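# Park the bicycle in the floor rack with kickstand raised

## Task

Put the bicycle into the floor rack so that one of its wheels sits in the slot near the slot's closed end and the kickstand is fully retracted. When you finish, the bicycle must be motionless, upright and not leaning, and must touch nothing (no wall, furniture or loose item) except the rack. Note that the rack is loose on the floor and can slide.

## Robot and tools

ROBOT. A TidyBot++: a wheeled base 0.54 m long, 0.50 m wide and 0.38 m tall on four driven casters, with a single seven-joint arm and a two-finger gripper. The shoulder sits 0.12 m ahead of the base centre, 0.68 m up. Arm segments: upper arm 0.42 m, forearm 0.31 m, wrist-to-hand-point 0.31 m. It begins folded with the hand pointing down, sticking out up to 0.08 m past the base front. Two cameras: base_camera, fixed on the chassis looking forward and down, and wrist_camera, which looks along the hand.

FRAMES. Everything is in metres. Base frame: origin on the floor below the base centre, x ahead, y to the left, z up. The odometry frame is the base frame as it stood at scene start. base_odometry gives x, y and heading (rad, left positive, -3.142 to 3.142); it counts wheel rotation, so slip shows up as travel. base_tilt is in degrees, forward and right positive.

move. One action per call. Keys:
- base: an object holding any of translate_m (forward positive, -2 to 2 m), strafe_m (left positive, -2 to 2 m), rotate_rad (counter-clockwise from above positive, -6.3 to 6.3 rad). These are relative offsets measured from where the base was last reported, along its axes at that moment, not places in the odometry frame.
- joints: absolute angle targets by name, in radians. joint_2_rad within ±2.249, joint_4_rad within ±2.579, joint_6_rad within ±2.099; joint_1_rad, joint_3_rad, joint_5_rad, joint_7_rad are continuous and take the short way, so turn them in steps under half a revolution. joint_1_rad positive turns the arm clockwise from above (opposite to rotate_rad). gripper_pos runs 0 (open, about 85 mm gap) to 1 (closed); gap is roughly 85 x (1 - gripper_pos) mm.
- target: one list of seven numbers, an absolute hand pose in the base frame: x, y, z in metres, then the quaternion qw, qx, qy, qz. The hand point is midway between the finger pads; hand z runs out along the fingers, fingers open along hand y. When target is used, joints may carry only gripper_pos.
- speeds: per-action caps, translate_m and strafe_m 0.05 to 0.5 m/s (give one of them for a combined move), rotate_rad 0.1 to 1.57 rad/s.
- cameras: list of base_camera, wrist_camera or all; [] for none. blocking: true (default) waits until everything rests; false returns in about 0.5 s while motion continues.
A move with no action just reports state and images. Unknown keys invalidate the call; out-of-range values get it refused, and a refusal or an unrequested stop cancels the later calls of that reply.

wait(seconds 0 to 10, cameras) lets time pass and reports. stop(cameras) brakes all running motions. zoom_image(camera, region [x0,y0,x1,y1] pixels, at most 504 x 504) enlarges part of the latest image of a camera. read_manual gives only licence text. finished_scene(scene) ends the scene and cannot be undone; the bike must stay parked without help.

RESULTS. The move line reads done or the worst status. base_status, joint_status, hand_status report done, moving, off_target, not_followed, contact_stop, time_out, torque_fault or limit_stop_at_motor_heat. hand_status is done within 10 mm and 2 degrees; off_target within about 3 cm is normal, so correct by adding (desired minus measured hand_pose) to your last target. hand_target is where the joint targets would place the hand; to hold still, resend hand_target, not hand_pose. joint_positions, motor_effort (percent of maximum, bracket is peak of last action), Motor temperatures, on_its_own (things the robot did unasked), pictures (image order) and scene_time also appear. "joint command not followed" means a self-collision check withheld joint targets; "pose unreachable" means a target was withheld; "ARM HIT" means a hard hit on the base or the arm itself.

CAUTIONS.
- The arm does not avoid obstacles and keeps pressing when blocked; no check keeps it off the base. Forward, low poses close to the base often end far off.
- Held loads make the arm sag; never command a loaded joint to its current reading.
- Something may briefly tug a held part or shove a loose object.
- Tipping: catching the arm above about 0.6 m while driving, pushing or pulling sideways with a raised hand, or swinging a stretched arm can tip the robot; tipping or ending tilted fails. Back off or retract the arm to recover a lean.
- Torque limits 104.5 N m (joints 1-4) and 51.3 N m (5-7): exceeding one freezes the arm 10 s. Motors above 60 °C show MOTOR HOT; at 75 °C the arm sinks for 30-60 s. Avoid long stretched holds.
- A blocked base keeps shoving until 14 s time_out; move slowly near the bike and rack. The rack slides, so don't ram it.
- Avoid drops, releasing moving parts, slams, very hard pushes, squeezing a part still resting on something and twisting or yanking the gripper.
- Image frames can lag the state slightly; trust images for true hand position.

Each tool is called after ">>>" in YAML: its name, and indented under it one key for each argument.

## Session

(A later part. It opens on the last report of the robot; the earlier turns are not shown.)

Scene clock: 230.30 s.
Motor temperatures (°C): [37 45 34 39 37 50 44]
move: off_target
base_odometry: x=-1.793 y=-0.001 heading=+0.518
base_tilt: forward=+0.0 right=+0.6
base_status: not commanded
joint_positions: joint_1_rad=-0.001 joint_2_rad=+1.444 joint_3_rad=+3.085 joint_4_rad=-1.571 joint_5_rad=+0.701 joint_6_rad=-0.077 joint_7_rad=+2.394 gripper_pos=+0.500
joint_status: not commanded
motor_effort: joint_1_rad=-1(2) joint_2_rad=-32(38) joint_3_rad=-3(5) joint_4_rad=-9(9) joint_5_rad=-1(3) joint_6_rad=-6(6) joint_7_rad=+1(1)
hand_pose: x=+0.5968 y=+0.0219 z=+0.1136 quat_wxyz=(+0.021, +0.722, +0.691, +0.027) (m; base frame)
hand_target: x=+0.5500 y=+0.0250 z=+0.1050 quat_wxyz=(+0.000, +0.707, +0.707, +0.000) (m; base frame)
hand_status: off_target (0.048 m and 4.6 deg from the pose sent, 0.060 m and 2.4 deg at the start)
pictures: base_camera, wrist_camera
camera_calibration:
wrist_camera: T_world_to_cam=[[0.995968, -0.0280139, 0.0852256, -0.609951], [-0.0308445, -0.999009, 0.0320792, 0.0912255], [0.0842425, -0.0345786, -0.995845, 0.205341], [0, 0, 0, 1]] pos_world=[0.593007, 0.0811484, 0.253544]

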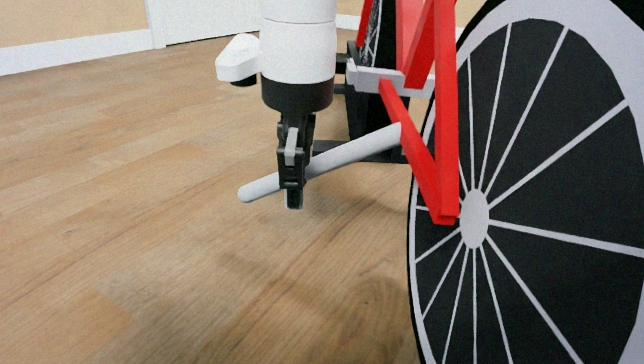

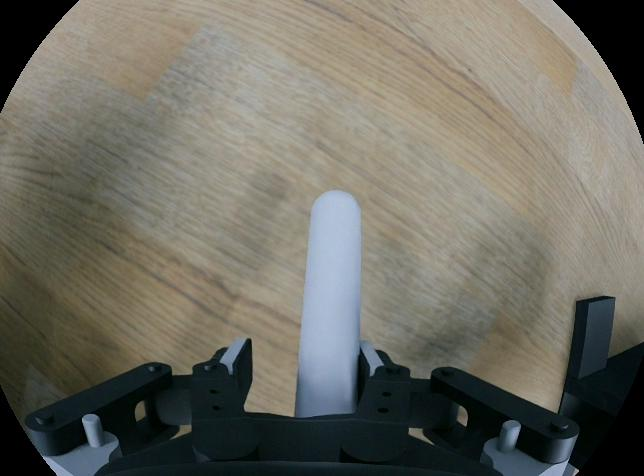

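>>> move:
  target: [0.60, 0.05, 0.10, 0, 0.7071, 0.7071, 0]
  cameras: []

>>> move:
  target: [0.51, 0.055, 0.105, 0, 0.7071, 0.7071, 0]

Scene clock: 232.07 s.
Motor temperatures (°C): [37 45 34 39 37 50 44]
move: off_target
base_odometry: x=-1.793 y=-0.001 heading=+0.518
base_tilt: forward=+0.0 right=+0.6
base_status: not commanded
joint_positions: joint_1_rad=-0.001 joint_2_rad=+1.480 joint_3_rad=+2.993 joint_4_rad=-1.460 joint_5_rad=+0.703 joint_6_rad=-0.206 joint_7_rad=+2.422 gripper_pos=+0.500
joint_status: not commanded
motor_effort: joint_1_rad=+0(3) joint_2_rad=-42(42) joint_3_rad=-4(5) joint_4_rad=+4(9) joint_5_rad=-2(2) joint_6_rad=+1(5) joint_7_rad=+1(1)
hand_pose: x=+0.6137 y=+0.0530 z=+0.1062 quat_wxyz=(+0.010, +0.714, +0.700, +0.021) (m; base frame)
hand_target: x=+0.6000 y=+0.0500 z=+0.1000 quat_wxyz=(+0.000, +0.707, +0.707, +0.000) (m; base frame)
hand_status: off_target (0.015 m and 2.9 deg from the pose sent, 0.031 m and 4.6 deg at the start)
pictures: none
No camera images: "cameras" was empty.

Scene clock: 233.73 s.
Motor temperatures (°C): [37 45 34 39 37 50 44]
move: off_target
base_odometry: x=-1.793 y=-0.001 heading=+0.518
base_tilt: forward=+0.0 right=+0.6
base_status: not commanded
joint_positions: joint_1_rad=-0.161 joint_2_rad=+1.434 joint_3_rad=+3.194 joint_4_rad=-1.696 joint_5_rad=+0.703 joint_6_rad=+0.071 joint_7_rad=+2.342 gripper_pos=+0.500
joint_status: not commanded
motor_effort: joint_1_rad=-2(3) joint_2_rad=-29(41) joint_3_rad=-3(5) joint_4_rad=-9(10) joint_5_rad=-1(3) joint_6_rad=-4(5) joint_7_rad=+0(1)
hand_pose: x=+0.5565 y=+0.0534 z=+0.1138 quat_wxyz=(+0.022, +0.686, +0.727, +0.024) (m; base frame)
hand_target: x=+0.5100 y=+0.0550 z=+0.1050 quat_wxyz=(+0.000, +0.707, +0.707, +0.000) (m; base frame)
hand_status: off_target (0.047 m and 5.0 deg from the pose sent, 0.104 m and 2.9 deg at the start)
pictures: base_camera, wrist_camera
camera_calibration:
wrist_camera: T_world_to_cam=[[0.993867, 0.0728474, 0.083191, -0.572885], [0.0695507, -0.9967, 0.0418657, 0.0643788], [0.0859662, -0.035823, -0.995654, 0.209088], [0, 0, 0, 1]] pos_world=[0.546919, 0.11339, 0.253143]

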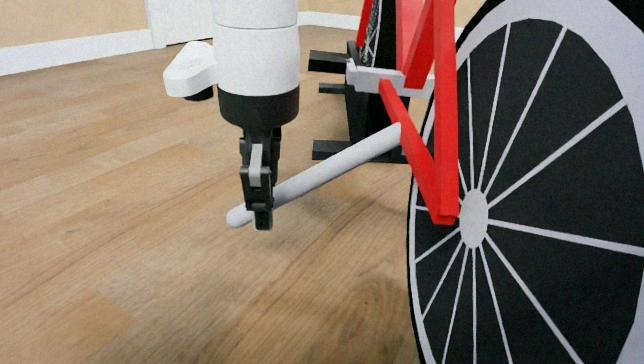

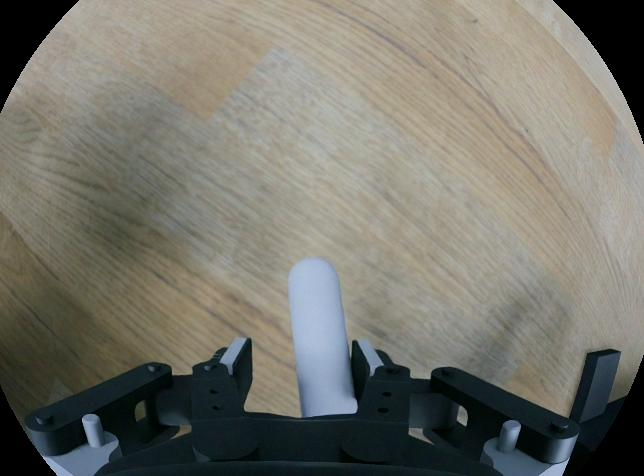

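>>> move:
  target: [0.465, 0.06, 0.12, 0, 0.7071, 0.7071, 0]
  cameras: ["base_camera"]

Scene clock: 237.97 s.
Motor temperatures (°C): [37 45 34 39 37 50 44]
move: off_target
base_odometry: x=-1.793 y=-0.001 heading=+0.518
base_tilt: forward=+0.0 right=+0.6
base_status: not commanded
joint_positions: joint_1_rad=-0.274 joint_2_rad=+1.427 joint_3_rad=+3.249 joint_4_rad=-1.901 joint_5_rad=+0.618 joint_6_rad=+0.209 joint_7_rad=+2.341 gripper_pos=+0.500
joint_status: not commanded
motor_effort: joint_1_rad=+1(3) joint_2_rad=-32(33) joint_3_rad=+1(4) joint_4_rad=-6(11) joint_5_rad=-1(2) joint_6_rad=-2(5) joint_7_rad=+0(1)
hand_pose: x=+0.4664 y=+0.0703 z=+0.1223 quat_wxyz=(-0.010, +0.684, +0.729, -0.002) (m; base frame)
hand_target: x=+0.4650 y=+0.0600 z=+0.1200 quat_wxyz=(+0.000, +0.707, +0.707, +0.000) (m; base frame)
hand_status: off_target (0.011 m and 3.9 deg from the pose sent, 0.092 m and 5.0 deg at the start)
pictures: base_camera

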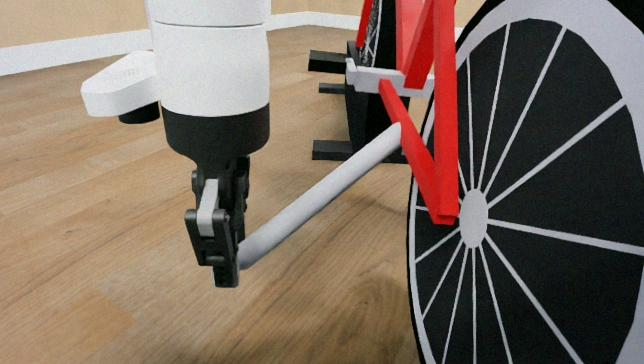

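>>> move:
  cameras: ["wrist_camera"]

Scene clock: 238.13 s.
Motor temperatures (°C): [37 45 34 39 37 50 44]
base_odometry: x=-1.793 y=-0.001 heading=+0.518
base_tilt: forward=+0.0 right=+0.6
base_status: not commanded
joint_positions: joint_1_rad=-0.274 joint_2_rad=+1.427 joint_3_rad=+3.249 joint_4_rad=-1.901 joint_5_rad=+0.618 joint_6_rad=+0.210 joint_7_rad=+2.341 gripper_pos=+0.500
joint_status: not commanded
motor_effort: joint_1_rad=+0(3) joint_2_rad=-33(33) joint_3_rad=+1(4) joint_4_rad=-5(11) joint_5_rad=-2(2) joint_6_rad=-2(5) joint_7_rad=+1(1)
hand_pose: x=+0.4665 y=+0.0703 z=+0.1223 quat_wxyz=(-0.010, +0.684, +0.729, -0.002) (m; base frame)
hand_target: x=+0.4650 y=+0.0600 z=+0.1200 quat_wxyz=(+0.000, +0.707, +0.707, +0.000) (m; base frame)
hand_status: off_target (0.011 m and 3.9 deg from the pose sent, 0.092 m and 5.0 deg at the start)
pictures: wrist_camera
camera_calibration:
wrist_camera: T_world_to_cam=[[0.996865, 0.0791145, 0.00126445, -0.477177], [0.0790421, -0.996427, 0.0297475, 0.0841555], [0.0036134, -0.0295543, -0.999557, 0.264414], [0, 0, 0, 1]] pos_world=[0.468073, 0.129421, 0.262397]

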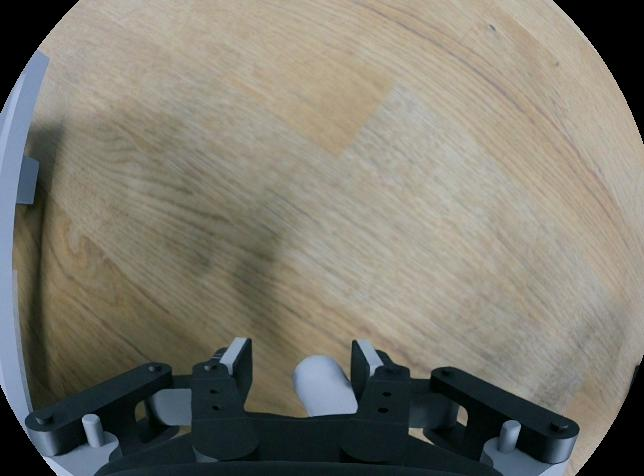

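>>> move:
  target: [0.49, 0.058, 0.12, 0, 0.7071, 0.7071, 0]
  joints: {"gripper_pos": 0.15}
  cameras: []

>>> move:
  target: [0.497, 0.042, 0.12, 0, 0.4226, 0.9063, 0]

Scene clock: 239.77 s.
Motor temperatures (°C): [37 45 34 39 37 50 44]
move: off_target
base_odometry: x=-1.793 y=-0.001 heading=+0.518
base_tilt: forward=+0.0 right=+0.6
base_status: not commanded
joint_positions: joint_1_rad=-0.243 joint_2_rad=+1.423 joint_3_rad=+3.238 joint_4_rad=-1.850 joint_5_rad=+0.618 joint_6_rad=+0.198 joint_7_rad=+2.339 gripper_pos=+0.150
joint_status: all done
motor_effort: joint_1_rad=+0(2) joint_2_rad=-35(37) joint_3_rad=+0(3) joint_4_rad=-2(7) joint_5_rad=-2(2) joint_6_rad=+0(4) joint_7_rad=+1(1)
hand_pose: x=+0.4973 y=+0.0710 z=+0.1212 quat_wxyz=(+0.000, +0.693, +0.720, +0.018) (m; base frame)
hand_target: x=+0.4900 y=+0.0580 z=+0.1200 quat_wxyz=(+0.000, +0.707, +0.707, +0.000) (m; base frame)
hand_status: off_target (0.015 m and 3.0 deg from the pose sent, 0.027 m and 3.9 deg at the start)
pictures: none
No camera images: "cameras" was empty.

Scene clock: 240.90 s.
Motor temperatures (°C): [37 45 34 39 37 50 44]
move: off_target
base_odometry: x=-1.793 y=-0.001 heading=+0.518
base_tilt: forward=+0.0 right=+0.6
base_status: not commanded
joint_positions: joint_1_rad=-0.242 joint_2_rad=+1.423 joint_3_rad=+3.285 joint_4_rad=-1.847 joint_5_rad=+0.851 joint_6_rad=+0.198 joint_7_rad=+2.696 gripper_pos=+0.150
joint_status: not commanded
motor_effort: joint_1_rad=+0(1) joint_2_rad=-35(36) joint_3_rad=+1(2) joint_4_rad=-2(3) joint_5_rad=-1(2) joint_6_rad=+0(0) joint_7_rad=+1(1)
hand_pose: x=+0.4944 y=+0.0514 z=+0.1219 quat_wxyz=(-0.001, +0.459, +0.888, +0.004) (m; base frame)
hand_target: x=+0.4970 y=+0.0420 z=+0.1200 quat_wxyz=(+0.000, +0.423, +0.906, +0.000) (m; base frame)
hand_status: off_target (0.010 m and 4.7 deg from the pose sent, 0.029 m and 37.9 deg at the start)
pictures: base_camera, wrist_camera
camera_calibration:
wrist_camera: T_world_to_cam=[[0.807095, 0.589925, 0.0242323, -0.438734], [0.58898, -0.807312, 0.0367579, -0.199588], [0.0412475, -0.0153948, -0.99903, 0.243947], [0, 0, 0, 1]] pos_world=[0.46159, 0.101446, 0.261679]

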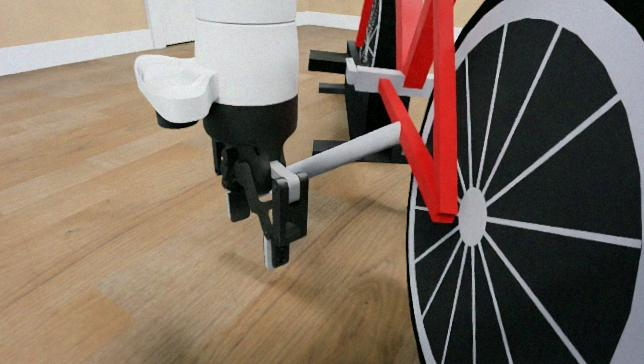

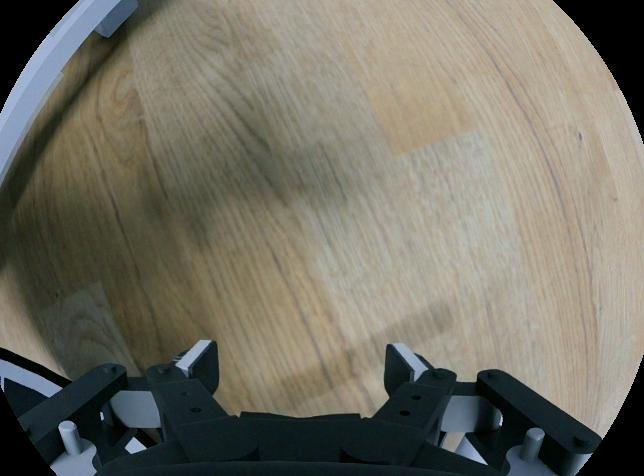

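>>> move:
  target: [0.50, 0.075, 0.24, 0, 0.7071, 0.7071, 0]
  cameras: []

>>> move:
  target: [0.615, 0.055, 0.23, 0, 0.7716, 0.6361, 0]

Scene clock: 243.13 s.
Motor temperatures (°C): [37 45 34 39 37 50 44]
move: off_target
base_odometry: x=-1.793 y=-0.001 heading=+0.518
base_tilt: forward=+0.0 right=+0.6
base_status: not commanded
joint_positions: joint_1_rad=-0.186 joint_2_rad=+1.140 joint_3_rad=+3.129 joint_4_rad=-1.979 joint_5_rad=+0.767 joint_6_rad=+0.011 joint_7_rad=+2.306 gripper_pos=+0.150
joint_status: not commanded
motor_effort: joint_1_rad=+0(1) joint_2_rad=-35(38) joint_3_rad=-1(2) joint_4_rad=+1(3) joint_5_rad=-1(2) joint_6_rad=+0(1) joint_7_rad=+1(1)
hand_pose: x=+0.5088 y=+0.0845 z=+0.2323 quat_wxyz=(+0.002, +0.662, +0.749, +0.018) (m; base frame)
hand_target: x=+0.5000 y=+0.0750 z=+0.2400 quat_wxyz=(+0.000, +0.707, +0.707, +0.000) (m; base frame)
hand_status: off_target (0.015 m and 7.3 deg from the pose sent, 0.121 m and 35.3 deg at the start)
pictures: none
No camera images: "cameras" was empty.

Scene clock: 244.97 s.
Motor temperatures (°C): [37 45 34 39 37 50 44]
move: off_target
base_odometry: x=-1.793 y=-0.001 heading=+0.518
base_tilt: forward=+0.0 right=+0.6
base_status: not commanded
joint_positions: joint_1_rad=+0.010 joint_2_rad=+1.191 joint_3_rad=+2.949 joint_4_rad=-1.601 joint_5_rad=+0.598 joint_6_rad=-0.342 joint_7_rad=+2.354 gripper_pos=+0.150
joint_status: not commanded
motor_effort: joint_1_rad=+0(1) joint_2_rad=-41(41) joint_3_rad=-4(5) joint_4_rad=+6(6) joint_5_rad=-1(2) joint_6_rad=+0(1) joint_7_rad=+1(1)
hand_pose: x=+0.6360 y=+0.0537 z=+0.2393 quat_wxyz=(+0.025, +0.763, +0.645, +0.024) (m; base frame)
hand_target: x=+0.6150 y=+0.0550 z=+0.2300 quat_wxyz=(+0.000, +0.772, +0.636, +0.000) (m; base frame)
hand_status: off_target (0.023 m and 4.2 deg from the pose sent, 0.110 m and 18.1 deg at the start)
pictures: base_camera, wrist_camera
camera_calibration:
wrist_camera: T_world_to_cam=[[0.984696, -0.151254, 0.08658, -0.645321], [-0.154991, -0.987179, 0.0381598, 0.19704], [0.0796981, -0.0509949, -0.995514, 0.332012], [0, 0, 0, 1]] pos_world=[0.639524, 0.113837, 0.378875]

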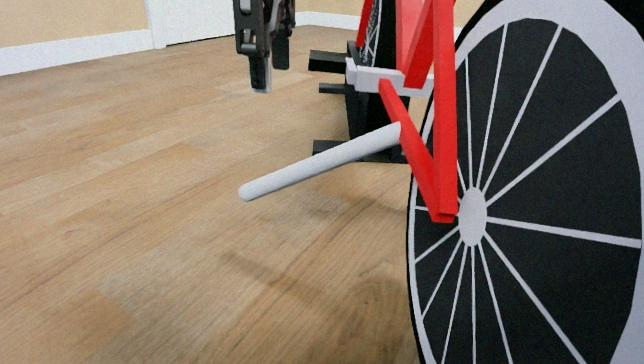

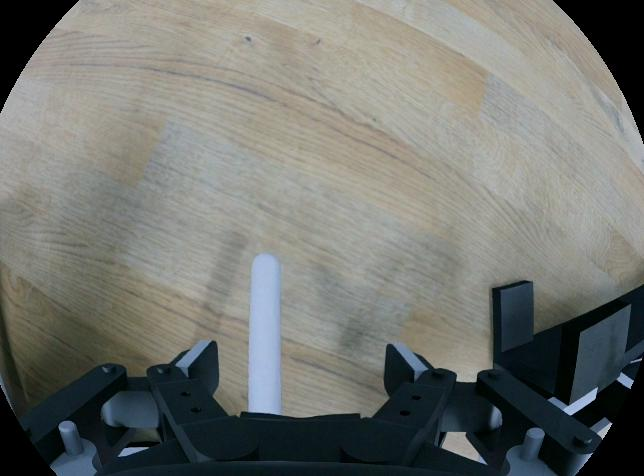

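>>> move:
  target: [0.603, 0.065, 0.105, 0, 0.7716, 0.6361, 0]

Scene clock: 246.47 s.
Motor temperatures (°C): [37 45 34 39 37 50 44]
move: off_target
base_odometry: x=-1.793 y=-0.001 heading=+0.518
base_tilt: forward=+0.0 right=+0.6
base_status: not commanded
joint_positions: joint_1_rad=-0.024 joint_2_rad=+1.472 joint_3_rad=+2.981 joint_4_rad=-1.450 joint_5_rad=+0.598 joint_6_rad=-0.302 joint_7_rad=+2.354 gripper_pos=+0.150
joint_status: not commanded
motor_effort: joint_1_rad=+0(1) joint_2_rad=-41(44) joint_3_rad=-3(5) joint_4_rad=+4(6) joint_5_rad=-1(2) joint_6_rad=+0(3) joint_7_rad=+1(1)
hand_pose: x=+0.5945 y=+0.0596 z=+0.1114 quat_wxyz=(-0.006, +0.763, +0.646, -0.015) (m; base frame)
hand_target: x=+0.6030 y=+0.0650 z=+0.1050 quat_wxyz=(+0.000, +0.772, +0.636, +0.000) (m; base frame)
hand_status: off_target (0.012 m and 2.4 deg from the pose sent, 0.139 m and 4.2 deg at the start)
pictures: base_camera, wrist_camera
camera_calibration:
wrist_camera: T_world_to_cam=[[0.988635, -0.149922, -0.0111745, -0.584049], [-0.149081, -0.987251, 0.0557781, 0.195883], [-0.0193944, -0.0534783, -0.998381, 0.267706], [0, 0, 0, 1]] pos_world=[0.611806, 0.12014, 0.24982]

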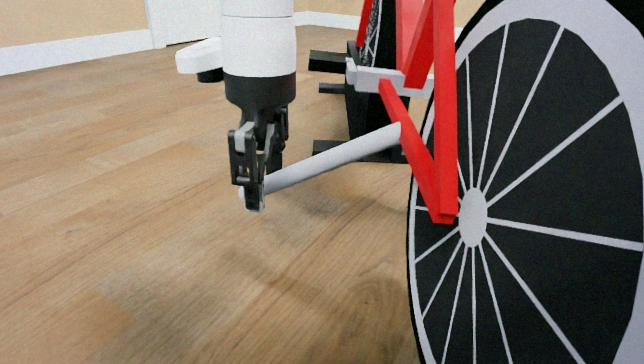

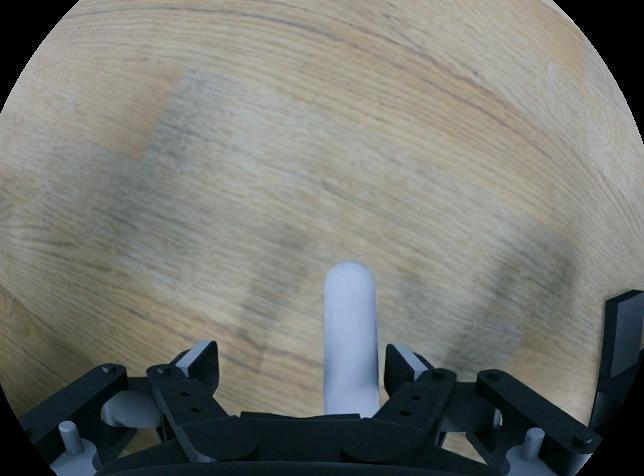

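>>> move:
  target: [0.622, 0.055, 0.105, 0, 0.7716, 0.6361, 0]
  cameras: []

>>> move:
  joints: {"gripper_pos": 0.85}

Scene clock: 247.33 s.
Motor temperatures (°C): [37 45 34 39 37 50 44]
move: off_target
base_odometry: x=-1.793 y=-0.001 heading=+0.518
base_tilt: forward=+0.0 right=+0.6
base_status: not commanded
joint_positions: joint_1_rad=-0.014 joint_2_rad=+1.480 joint_3_rad=+2.980 joint_4_rad=-1.376 joint_5_rad=+0.598 joint_6_rad=-0.303 joint_7_rad=+2.370 gripper_pos=+0.150
joint_status: not commanded
motor_effort: joint_1_rad=+0(1) joint_2_rad=-43(43) joint_3_rad=-3(4) joint_4_rad=+5(5) joint_5_rad=-2(2) joint_6_rad=+1(1) joint_7_rad=+0(1)
hand_pose: x=+0.6353 y=+0.0560 z=+0.1131 quat_wxyz=(+0.013, +0.765, +0.644, +0.010) (m; base frame)
hand_target: x=+0.6220 y=+0.0550 z=+0.1050 quat_wxyz=(+0.000, +0.772, +0.636, +0.000) (m; base frame)
hand_status: off_target (0.016 m and 2.3 deg from the pose sent, 0.029 m and 2.4 deg at the start)
pictures: none
No camera images: "cameras" was empty.

Scene clock: 248.33 s.
Motor temperatures (°C): [37 45 34 39 37 50 44]
move: off_target
base_odometry: x=-1.793 y=-0.001 heading=+0.518
base_tilt: forward=+0.0 right=+0.6
base_status: not commanded
joint_positions: joint_1_rad=-0.013 joint_2_rad=+1.493 joint_3_rad=+2.978 joint_4_rad=-1.384 joint_5_rad=+0.598 joint_6_rad=-0.305 joint_7_rad=+2.370 gripper_pos=+0.769
joint_status: gripper_pos off_target (ended at +0.769, target +0.850)
motor_effort: joint_1_rad=+1(3) joint_2_rad=-42(46) joint_3_rad=-3(5) joint_4_rad=+7(11) joint_5_rad=-1(3) joint_6_rad=+2(5) joint_7_rad=-1(1)
hand_pose: x=+0.6226 y=+0.0563 z=+0.1062 quat_wxyz=(+0.006, +0.765, +0.644, +0.002) (m; base frame)
hand_target: x=+0.6220 y=+0.0550 z=+0.1050 quat_wxyz=(+0.000, +0.772, +0.636, +0.000) (m; base frame)
hand_status: not commanded
pictures: base_camera, wrist_camera
camera_calibration:
wrist_camera: T_world_to_cam=[[0.987495, -0.154898, 0.0293225, -0.615703], [-0.156126, -0.986681, 0.0456736, 0.202557], [0.0218572, -0.0496805, -0.998526, 0.236956], [0, 0, 0, 1]] pos_world=[0.634449, 0.11626, 0.245409]

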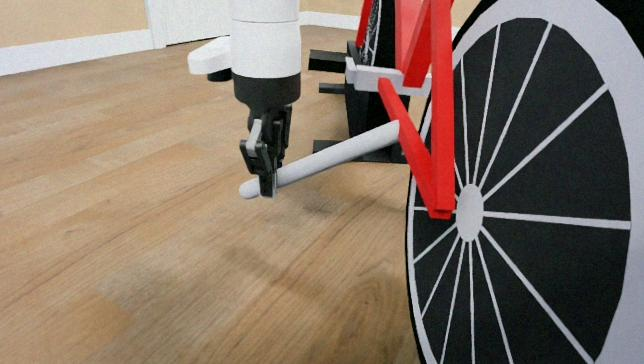

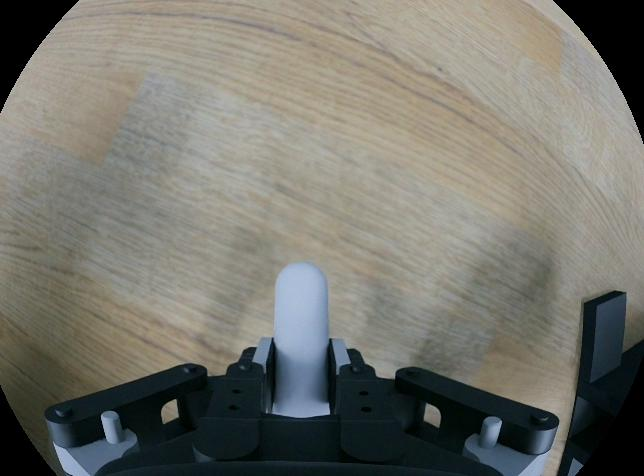

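>>> move:
  target: [0.53, 0.055, 0.108, 0, 0.6494, 0.7604, 0]
  cameras: []

>>> move:
  target: [0.48, 0.045, 0.125, 0, 0.5075, 0.8616, 0]

Scene clock: 249.93 s.
Motor temperatures (°C): [37 45 34 39 37 50 44]
move: off_target
base_odometry: x=-1.793 y=-0.001 heading=+0.518
base_tilt: forward=+0.0 right=+0.6
base_status: not commanded
joint_positions: joint_1_rad=-0.119 joint_2_rad=+1.445 joint_3_rad=+3.138 joint_4_rad=-1.622 joint_5_rad=+0.739 joint_6_rad=-0.004 joint_7_rad=+2.370 gripper_pos=+0.771
joint_status: not commanded
motor_effort: joint_1_rad=-1(2) joint_2_rad=-33(42) joint_3_rad=-3(5) joint_4_rad=-11(12) joint_5_rad=-3(3) joint_6_rad=-5(6) joint_7_rad=-1(3)
hand_pose: x=+0.5781 y=+0.0577 z=+0.1106 quat_wxyz=(+0.023, +0.675, +0.737, +0.027) (m; base frame)
hand_target: x=+0.5300 y=+0.0550 z=+0.1080 quat_wxyz=(+0.000, +0.649, +0.760, +0.000) (m; base frame)
hand_status: off_target (0.048 m and 5.7 deg from the pose sent, 0.093 m and 18.8 deg at the start)
pictures: none
No camera images: "cameras" was empty.

Scene clock: 251.43 s.
Motor temperatures (°C): [37 45 34 39 37 50 44]
move: off_target
base_odometry: x=-1.793 y=-0.001 heading=+0.518
base_tilt: forward=+0.0 right=+0.6
base_status: not commanded
joint_positions: joint_1_rad=-0.250 joint_2_rad=+1.422 joint_3_rad=+3.303 joint_4_rad=-1.825 joint_5_rad=+0.739 joint_6_rad=+0.211 joint_7_rad=+2.622 gripper_pos=+0.773
joint_status: not commanded
motor_effort: joint_1_rad=+0(1) joint_2_rad=-30(33) joint_3_rad=+0(3) joint_4_rad=-13(14) joint_5_rad=-2(4) joint_6_rad=-3(6) joint_7_rad=-2(2)
hand_pose: x=+0.5191 y=+0.0465 z=+0.1227 quat_wxyz=(+0.025, +0.535, +0.845, +0.013) (m; base frame)
hand_target: x=+0.4800 y=+0.0450 z=+0.1250 quat_wxyz=(+0.000, +0.508, +0.862, +0.000) (m; base frame)
hand_status: off_target (0.039 m and 4.9 deg from the pose sent, 0.100 m and 24.4 deg at the start)
pictures: base_camera, wrist_camera
camera_calibration:
wrist_camera: T_world_to_cam=[[0.894671, 0.4419, 0.0654838, -0.499408], [0.437559, -0.896389, 0.0709132, -0.139564], [0.0900355, -0.0347909, -0.995331, 0.218779], [0, 0, 0, 1]] pos_world=[0.488175, 0.103196, 0.260358]

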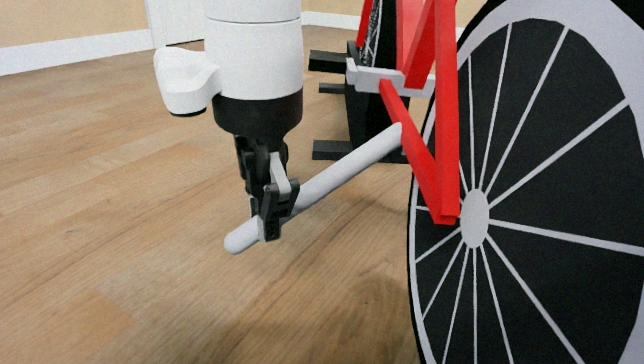

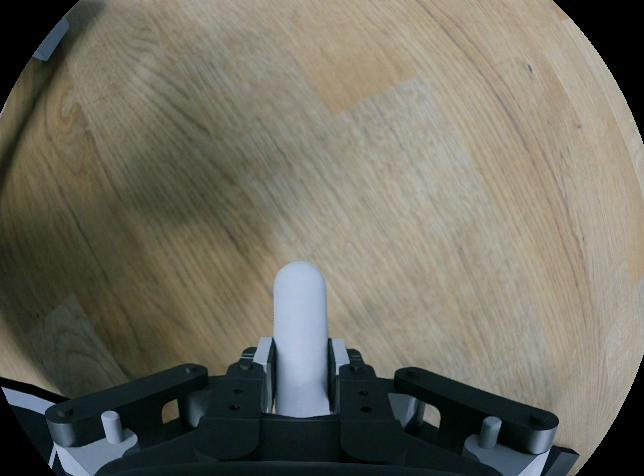

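>>> move:
  target: [0.445, 0.015, 0.165, 0, 0.3827, 0.9239, 0]
  cameras: ["base_camera"]

>>> move:
  target: [0.423, -0.005, 0.20, 0, 0.284, 0.9588, 0]

Scene clock: 253.00 s.
Motor temperatures (°C): [37 45 34 39 37 50 44]
move: off_target
base_odometry: x=-1.793 y=-0.001 heading=+0.518
base_tilt: forward=+0.0 right=+0.6
base_status: not commanded
joint_positions: joint_1_rad=-0.269 joint_2_rad=+1.390 joint_3_rad=+3.398 joint_4_rad=-2.011 joint_5_rad=+0.739 joint_6_rad=+0.344 joint_7_rad=+2.991 gripper_pos=+0.774
joint_status: not commanded
motor_effort: joint_1_rad=+3(3) joint_2_rad=-33(33) joint_3_rad=+2(2) joint_4_rad=-15(16) joint_5_rad=-5(6) joint_6_rad=-2(4) joint_7_rad=-5(5)
hand_pose: x=+0.4609 y=+0.0125 z=+0.1484 quat_wxyz=(+0.009, +0.384, +0.923, -0.008) (m; base frame)
hand_target: x=+0.4450 y=+0.0150 z=+0.1650 quat_wxyz=(+0.000, +0.383, +0.924, +0.000) (m; base frame)
hand_status: off_target (0.023 m and 1.4 deg from the pose sent, 0.091 m and 19.9 deg at the start)
pictures: base_camera

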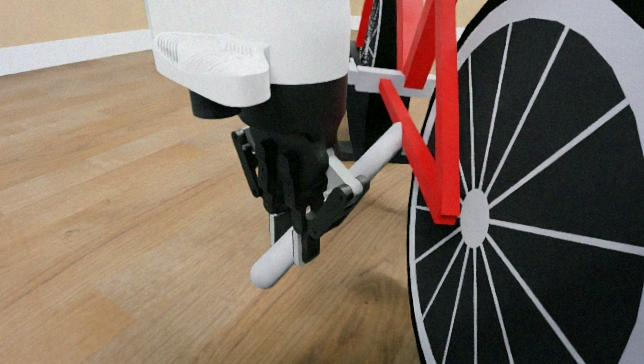

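Scene clock: 254.30 s.
Motor temperatures (°C): [37 45 34 39 37 50 44]
move: off_target
base_odometry: x=-1.793 y=-0.001 heading=+0.518
base_tilt: forward=+0.0 right=+0.6
base_status: not commanded
joint_positions: joint_1_rad=-0.200 joint_2_rad=+1.338 joint_3_rad=+3.424 joint_4_rad=-2.114 joint_5_rad=+0.739 joint_6_rad=+0.344 joint_7_rad=+3.360 gripper_pos=+0.774
joint_status: not commanded
motor_effort: joint_1_rad=-2(2) joint_2_rad=-38(38) joint_3_rad=-6(6) joint_4_rad=-20(20) joint_5_rad=-3(5) joint_6_rad=+2(2) joint_7_rad=-6(7)
hand_pose: x=+0.4280 y=-0.0266 z=+0.1758 quat_wxyz=(-0.011, +0.257, +0.966, -0.029) (m; base frame)
hand_target: x=+0.4195 y=-0.0034 z=+0.2020 quat_wxyz=(-0.007, +0.285, +0.958, +0.000) (m; base frame)
hand_status: off_target (0.033 m and 4.7 deg from the pose sent, 0.066 m and 12.3 deg at the start)
pictures: base_camera, wrist_camera
camera_calibration:
wrist_camera: T_world_to_cam=[[0.483681, 0.874161, -0.0435318, -0.182566], [0.875193, -0.482517, 0.0348478, -0.338944], [0.00945779, -0.0549539, -0.998444, 0.311801], [0, 0, 0, 1]] pos_world=[0.381996, 0.0131808, 0.31518]

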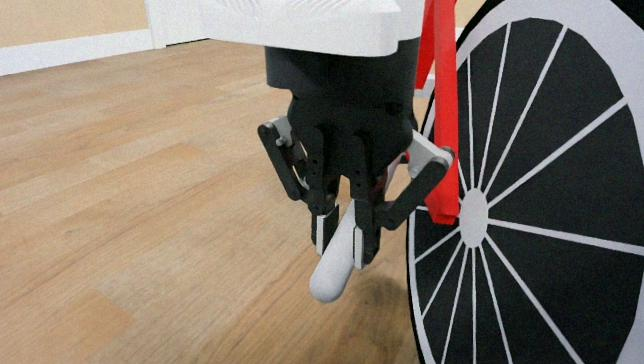

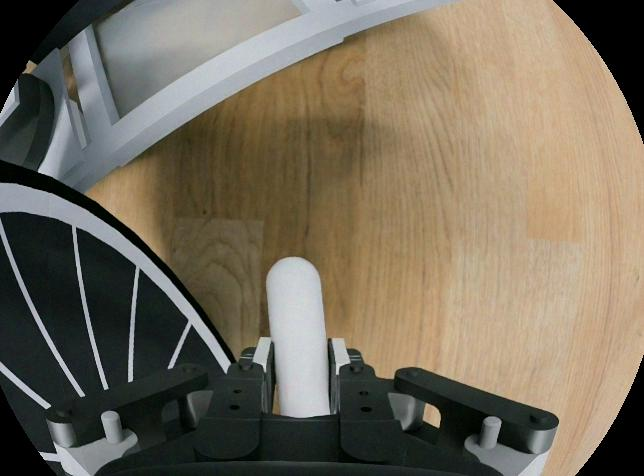

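>>> move:
  target: [0.415, -0.025, 0.225, 0, 0.25, 0.9682, 0]

Scene clock: 256.27 s.
Motor temperatures (°C): [37 45 34 39 37 50 44]
move: off_target
base_odometry: x=-1.793 y=-0.001 heading=+0.518
base_tilt: forward=+0.0 right=+0.6
base_status: not commanded
joint_positions: joint_1_rad=+0.014 joint_2_rad=+1.220 joint_3_rad=+3.175 joint_4_rad=-2.155 joint_5_rad=+0.700 joint_6_rad=+0.209 joint_7_rad=+3.639 gripper_pos=+0.777
joint_status: not commanded
motor_effort: joint_1_rad=+5(7) joint_2_rad=-39(46) joint_3_rad=+1(6) joint_4_rad=-24(28) joint_5_rad=-6(8) joint_6_rad=-9(10) joint_7_rad=-5(9)
hand_pose: x=+0.4199 y=+0.0204 z=+0.2115 quat_wxyz=(-0.044, +0.206, +0.977, +0.044) (m; base frame)
hand_target: x=+0.3655 y=-0.0099 z=+0.2439 quat_wxyz=(-0.090, +0.262, +0.961, -0.001) (m; base frame)
hand_status: off_target (0.048 m and 8.8 deg from the pose sent, 0.051 m and 3.6 deg at the start)
pictures: base_camera, wrist_camera
camera_calibration:
wrist_camera: T_world_to_cam=[[0.393546, 0.915201, 0.0867665, -0.208749], [0.918997, -0.389216, -0.0628862, -0.309985], [-0.0237826, 0.104487, -0.994242, 0.359875], [0, 0, 0, 1]] pos_world=[0.375586, 0.0327939, 0.356421]

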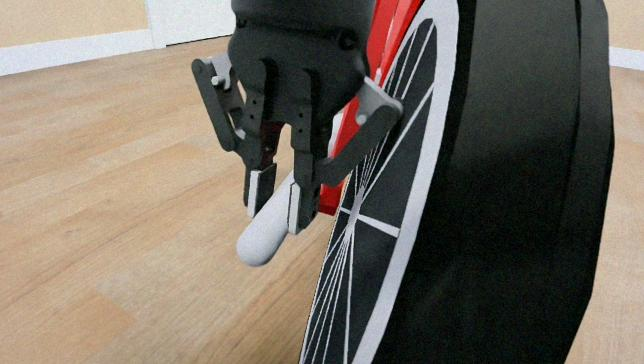

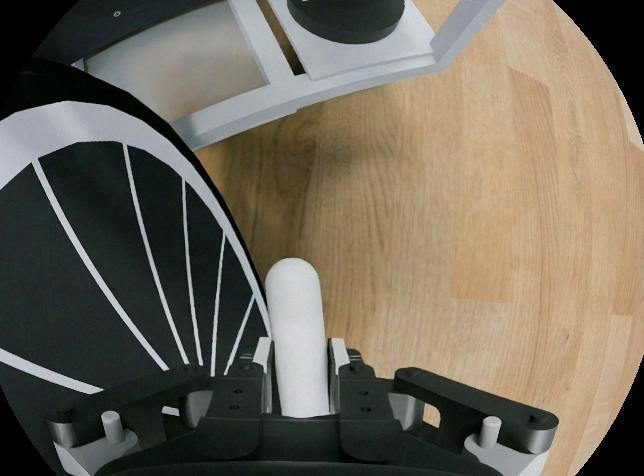

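>>> move:
  joints: {"gripper_pos": 0.6}

Scene clock: 257.47 s.
Motor temperatures (°C): [37 45 34 39 37 50 44]
move: done
base_odometry: x=-1.793 y=-0.001 heading=+0.518
base_tilt: forward=+0.0 right=+0.6
base_status: not commanded
joint_positions: joint_1_rad=+0.024 joint_2_rad=+1.155 joint_3_rad=+3.160 joint_4_rad=-2.235 joint_5_rad=+0.683 joint_6_rad=+0.180 joint_7_rad=+3.639 gripper_pos=+0.600
joint_status: all done
motor_effort: joint_1_rad=+3(5) joint_2_rad=-27(42) joint_3_rad=+5(5) joint_4_rad=-10(25) joint_5_rad=-2(6) joint_6_rad=-6(9) joint_7_rad=+0(6)
hand_pose: x=+0.3942 y=+0.0206 z=+0.2388 quat_wxyz=(-0.062, +0.216, +0.974, +0.038) (m; base frame)
hand_target: x=+0.3655 y=-0.0099 z=+0.2439 quat_wxyz=(-0.090, +0.262, +0.961, -0.001) (m; base frame)
hand_status: not commanded
pictures: base_camera, wrist_camera
camera_calibration:
wrist_camera: T_world_to_cam=[[0.413401, 0.908131, 0.0663147, -0.203991], [0.908637, -0.406719, -0.0946477, -0.272521], [-0.0589811, 0.0993834, -0.9933, 0.400178], [0, 0, 0, 1]] pos_world=[0.355555, 0.0346397, 0.385231]

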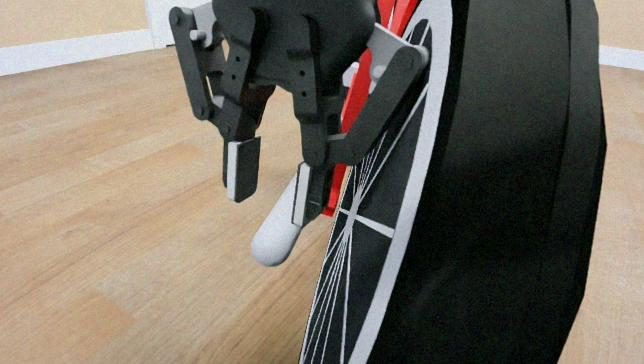

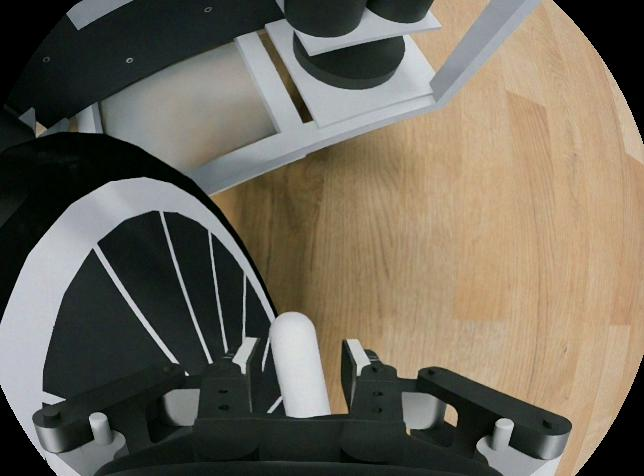

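>>> move:
  target: [0.41, 0.06, 0.32, 0, 0.25, 0.9682, 0]

Scene clock: 259.47 s.
Motor temperatures (°C): [37 45 34 39 37 50 44]
move: done
base_odometry: x=-1.793 y=-0.001 heading=+0.518
base_tilt: forward=+0.0 right=+0.6
base_status: not commanded
joint_positions: joint_1_rad=-0.333 joint_2_rad=+0.931 joint_3_rad=+3.318 joint_4_rad=-2.339 joint_5_rad=+0.919 joint_6_rad=+0.180 joint_7_rad=+3.053 gripper_pos=+0.600
joint_status: not commanded
motor_effort: joint_1_rad=+0(3) joint_2_rad=-28(31) joint_3_rad=+1(4) joint_4_rad=-2(10) joint_5_rad=-2(3) joint_6_rad=+0(5) joint_7_rad=+1(1)
hand_pose: x=+0.4085 y=+0.0601 z=+0.3111 quat_wxyz=(-0.005, +0.258, +0.966, -0.002) (m; base frame)
hand_target: x=+0.4100 y=+0.0600 z=+0.3200 quat_wxyz=(+0.000, +0.250, +0.968, +0.000) (m; base frame)
hand_status: done (0.009 m and 1.2 deg from the pose sent, 0.092 m and 9.2 deg at the start)
pictures: base_camera, wrist_camera
camera_calibration:
wrist_camera: T_world_to_cam=[[0.486244, 0.873739, 0.0120973, -0.261377], [0.873154, -0.486367, 0.0324023, -0.282908], [0.0341949, -0.0051927, -0.999402, 0.438956], [0, 0, 0, 1]] pos_world=[0.359105, 0.0930575, 0.451023]

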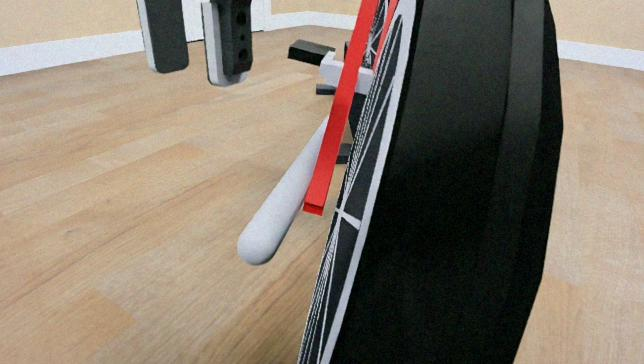

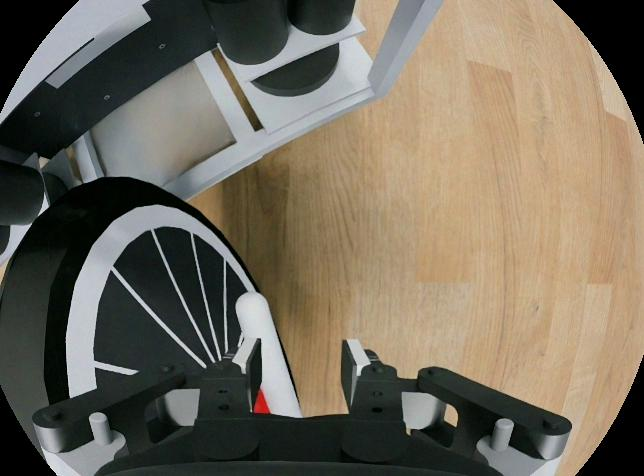

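>>> move:
  base: {"translate_m": -0.45, "strafe_m": 0.12}
  speeds: {"translate_m": 0.3}
  cameras: ["base_camera"]

>>> move:
  joints: {"joint_1_rad": 0, "joint_2_rad": -0.2, "joint_3_rad": 3.14, "joint_4_rad": -1.9, "joint_5_rad": 0, "joint_6_rad": -0.9, "joint_7_rad": 1.57, "gripper_pos": 1.0}

Scene clock: 262.20 s.
Motor temperatures (°C): [37 45 34 39 37 50 44]
move: done
base_odometry: x=-2.244 y=-0.119 heading=+0.518
base_tilt: forward=+0.0 right=+0.6
base_status: done
joint_positions: joint_1_rad=-0.336 joint_2_rad=+0.930 joint_3_rad=+3.322 joint_4_rad=-2.346 joint_5_rad=+0.921 joint_6_rad=+0.180 joint_7_rad=+3.051 gripper_pos=+0.600
joint_status: not commanded
motor_effort: joint_1_rad=+0(2) joint_2_rad=-28(29) joint_3_rad=+1(2) joint_4_rad=-3(4) joint_5_rad=-2(2) joint_6_rad=+0(0) joint_7_rad=+0(1)
hand_pose: x=+0.4045 y=+0.0581 z=+0.3117 quat_wxyz=(-0.007, +0.259, +0.966, -0.005) (m; base frame)
hand_target: x=+0.4100 y=+0.0600 z=+0.3200 quat_wxyz=(+0.000, +0.250, +0.968, +0.000) (m; base frame)
hand_status: not commanded
pictures: base_camera

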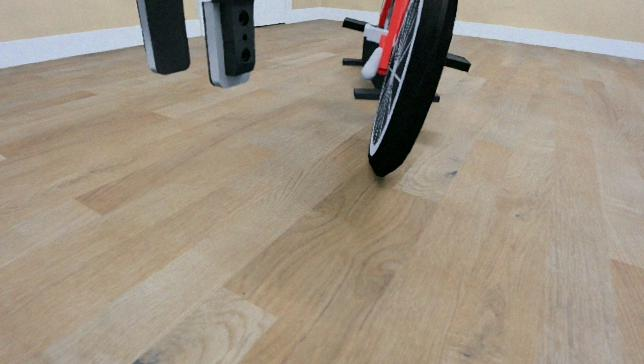

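Scene clock: 264.97 s.
Motor temperatures (°C): [37 45 34 39 37 50 44]
move: done
base_odometry: x=-2.244 y=-0.119 heading=+0.518
base_tilt: forward=+0.0 right=+0.6
base_status: not commanded
joint_positions: joint_1_rad=-0.017 joint_2_rad=-0.180 joint_3_rad=+3.159 joint_4_rad=-1.908 joint_5_rad=+0.067 joint_6_rad=-0.844 joint_7_rad=+1.618 gripper_pos=+0.999
joint_status: all done
motor_effort: joint_1_rad=+0(1) joint_2_rad=-12(31) joint_3_rad=+0(2) joint_4_rad=+20(20) joint_5_rad=+0(2) joint_6_rad=+5(6) joint_7_rad=+1(1)
hand_pose: x=+0.5223 y=-0.0143 z=+0.7848 quat_wxyz=(+0.035, +0.959, +0.037, +0.280) (m; base frame)
hand_target: x=+0.5076 y=+0.0020 z=+0.7869 quat_wxyz=(+0.000, +0.964, +0.000, +0.267) (m; base frame)
hand_status: not commanded
pictures: base_camera, wrist_camera
camera_calibration:
wrist_camera: T_world_to_cam=[[0.0540031, -0.99235, 0.111016, -0.135999], [-0.861174, -0.102561, -0.497856, 0.893615], [0.505434, -0.0687187, -0.860125, 0.551776], [0, 0, 0, 1]] pos_world=[0.498016, -0.00539159, 0.934586]

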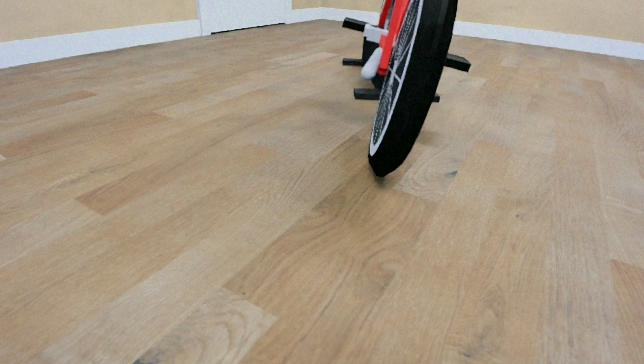

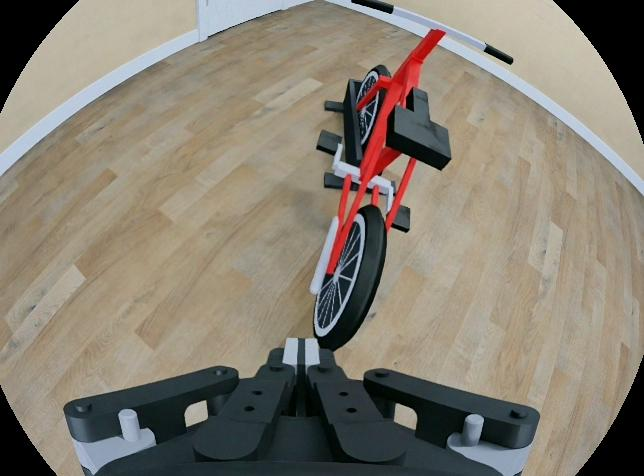

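>>> zoom_image:
  camera: "wrist_camera"
  region: [290, 0, 530, 350]

>>> zoom_image:
  camera: "base_camera"
  region: [320, 0, 500, 200]

Scaled by 1.440.

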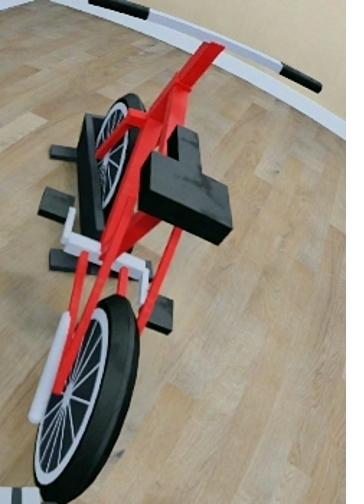

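Scaled by 2.520.

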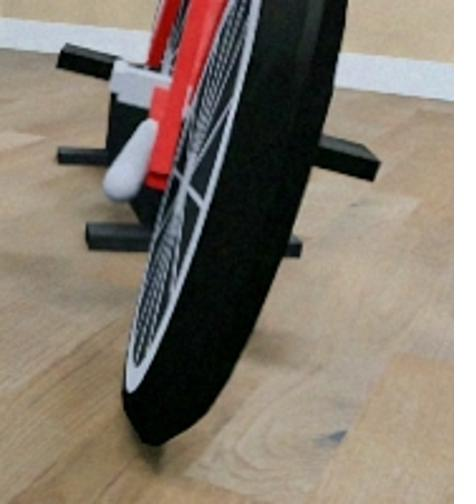

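>>> move:
  base: {"translate_m": 0.16, "strafe_m": -0.14}
  speeds: {"translate_m": 0.2}
  cameras: []

>>> move:
  target: [0.60, -0.02, 0.52, 0, 0.9985, -0.055, 0]
  joints: {"gripper_pos": 0.0}

Scene clock: 267.97 s.
Motor temperatures (°C): [37 45 34 39 37 50 44]
move: done
base_odometry: x=-2.035 y=-0.162 heading=+0.517
base_tilt: forward=+0.0 right=+0.6
base_status: done
joint_positions: joint_1_rad=-0.014 joint_2_rad=-0.182 joint_3_rad=+3.154 joint_4_rad=-1.907 joint_5_rad=+0.063 joint_6_rad=-0.847 joint_7_rad=+1.616 gripper_pos=+0.999
joint_status: not commanded
motor_effort: joint_1_rad=+0(1) joint_2_rad=-12(14) joint_3_rad=+0(1) joint_4_rad=+20(20) joint_5_rad=-1(2) joint_6_rad=+5(5) joint_7_rad=+0(1)
hand_pose: x=+0.5214 y=-0.0129 z=+0.7856 quat_wxyz=(+0.033, +0.959, +0.035, +0.280) (m; base frame)
hand_target: x=+0.5076 y=+0.0020 z=+0.7869 quat_wxyz=(+0.000, +0.964, +0.000, +0.267) (m; base frame)
hand_status: not commanded
pictures: none
No camera images: "cameras" was empty.

Scene clock: 270.03 s.
Motor temperatures (°C): [37 45 34 39 37 50 44]
move: off_target
base_odometry: x=-2.035 y=-0.162 heading=+0.517
base_tilt: forward=+0.0 right=+0.6
base_status: not commanded
joint_positions: joint_1_rad=-0.002 joint_2_rad=+0.583 joint_3_rad=+3.169 joint_4_rad=-1.665 joint_5_rad=+0.032 joint_6_rad=-0.848 joint_7_rad=+1.581 gripper_pos=+0.000
joint_status: all done
motor_effort: joint_1_rad=+0(1) joint_2_rad=-34(36) joint_3_rad=+0(1) joint_4_rad=+13(20) joint_5_rad=+0(2) joint_6_rad=+1(5) joint_7_rad=+1(1)
hand_pose: x=+0.6102 y=-0.0185 z=+0.5255 quat_wxyz=(+0.020, +1.000, +0.005, +0.023) (m; base frame)
hand_target: x=+0.6000 y=-0.0200 z=+0.5200 quat_wxyz=(+0.000, +0.998, -0.055, +0.000) (m; base frame)
hand_status: off_target (0.012 m and 7.8 deg from the pose sent, 0.277 m and 34.4 deg at the start)
pictures: base_camera, wrist_camera
camera_calibration:
wrist_camera: T_world_to_cam=[[0.0242778, -0.997972, 0.0588357, -0.0706552], [-0.999691, -0.0245451, -0.00382325, 0.666184], [0.00525963, -0.0587248, -0.99826, 0.661979], [0, 0, 0, 1]] pos_world=[0.664212, -0.0152859, 0.667531]

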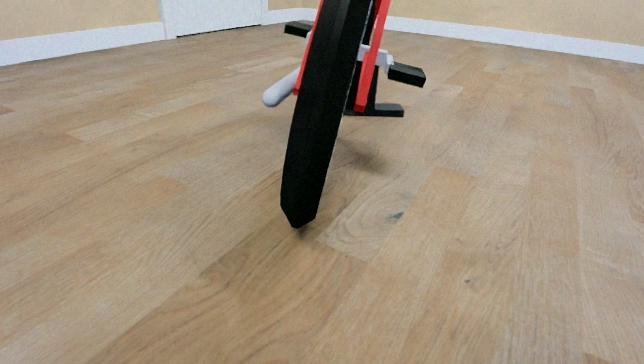

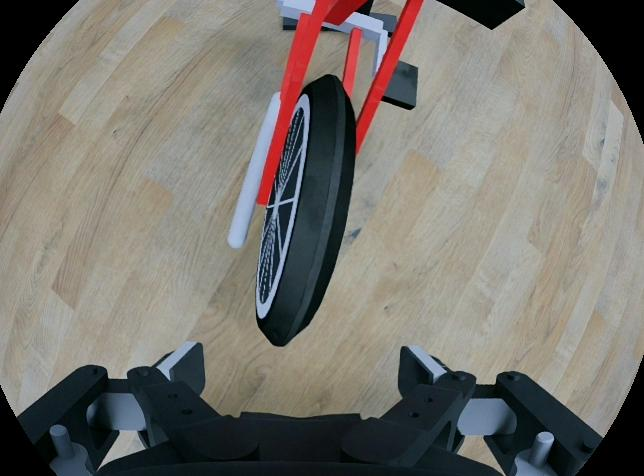

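>>> move:
  target: [0.602, -0.034, 0.325, 0, 0.9925, -0.122, 0]

Scene clock: 271.87 s.
Motor temperatures (°C): [37 45 34 39 37 50 44]
move: off_target
base_odometry: x=-2.035 y=-0.162 heading=+0.517
base_tilt: forward=+0.0 right=+0.6
base_status: not commanded
joint_positions: joint_1_rad=+0.024 joint_2_rad=+0.963 joint_3_rad=+3.174 joint_4_rad=-1.713 joint_5_rad=-0.030 joint_6_rad=-0.506 joint_7_rad=+1.529 gripper_pos=+0.000
joint_status: not commanded
motor_effort: joint_1_rad=+0(1) joint_2_rad=-38(42) joint_3_rad=+0(1) joint_4_rad=+7(14) joint_5_rad=+0(2) joint_6_rad=+0(1) joint_7_rad=+1(1)
hand_pose: x=+0.5926 y=-0.0236 z=+0.3301 quat_wxyz=(+0.006, +0.998, -0.056, -0.020) (m; base frame)
hand_target: x=+0.6020 y=-0.0340 z=+0.3250 quat_wxyz=(+0.000, +0.993, -0.122, +0.000) (m; base frame)
hand_status: off_target (0.015 m and 8.0 deg from the pose sent, 0.201 m and 15.1 deg at the start)
pictures: base_camera, wrist_camera
camera_calibration:
wrist_camera: T_world_to_cam=[[-0.095158, -0.994958, 0.0316724, 0.016009], [-0.991972, 0.0974385, 0.08061, 0.618192], [-0.0832897, -0.0237475, -0.996242, 0.519356], [0, 0, 0, 1]] pos_world=[0.658009, -0.031974, 0.467065]

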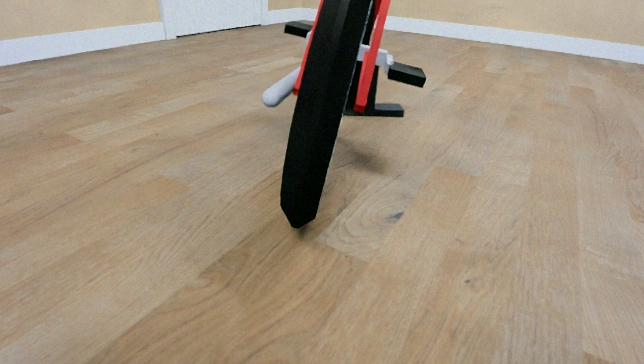

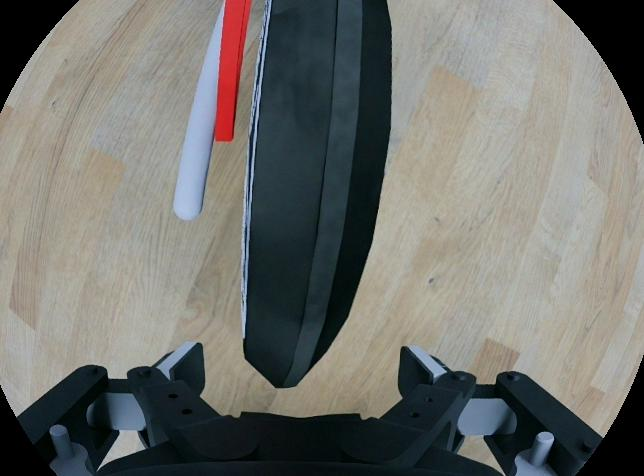

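>>> move:
  target: [0.655, -0.042, 0.325, 0, 0.9925, -0.122, 0]
  cameras: ["wrist_camera"]

Scene clock: 273.23 s.
Motor temperatures (°C): [37 45 34 39 37 50 44]
move: off_target
base_odometry: x=-2.035 y=-0.162 heading=+0.517
base_tilt: forward=+0.0 right=+0.6
base_status: not commanded
joint_positions: joint_1_rad=+0.031 joint_2_rad=+1.012 joint_3_rad=+3.181 joint_4_rad=-1.523 joint_5_rad=-0.030 joint_6_rad=-0.547 joint_7_rad=+1.523 gripper_pos=+0.000
joint_status: not commanded
motor_effort: joint_1_rad=+0(1) joint_2_rad=-42(43) joint_3_rad=+0(1) joint_4_rad=+10(10) joint_5_rad=-2(2) joint_6_rad=+0(1) joint_7_rad=+1(1)
hand_pose: x=+0.6734 y=-0.0337 z=+0.3359 quat_wxyz=(+0.008, +0.998, -0.062, +0.031) (m; base frame)
hand_target: x=+0.6550 y=-0.0420 z=+0.3250 quat_wxyz=(+0.000, +0.993, -0.122, +0.000) (m; base frame)
hand_status: off_target (0.023 m and 7.8 deg from the pose sent, 0.065 m and 8.0 deg at the start)
pictures: wrist_camera
camera_calibration:
wrist_camera: T_world_to_cam=[[-0.110108, -0.993425, 0.0313376, 0.0236886], [-0.993768, 0.109487, -0.0209107, 0.734541], [0.0173422, -0.0334447, -0.99929, 0.464639], [0, 0, 0, 1]] pos_world=[0.724514, -0.04135, 0.478926]

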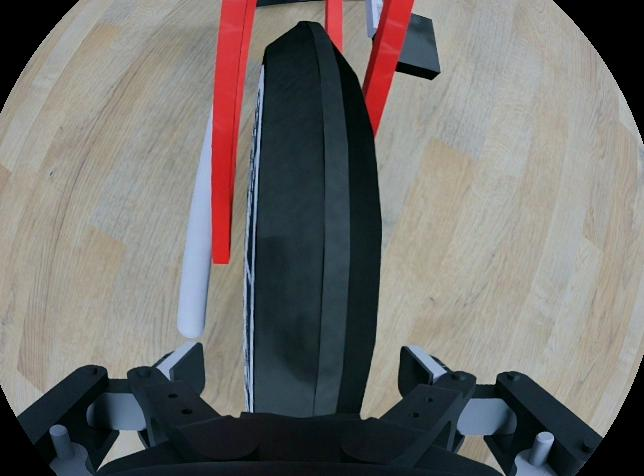

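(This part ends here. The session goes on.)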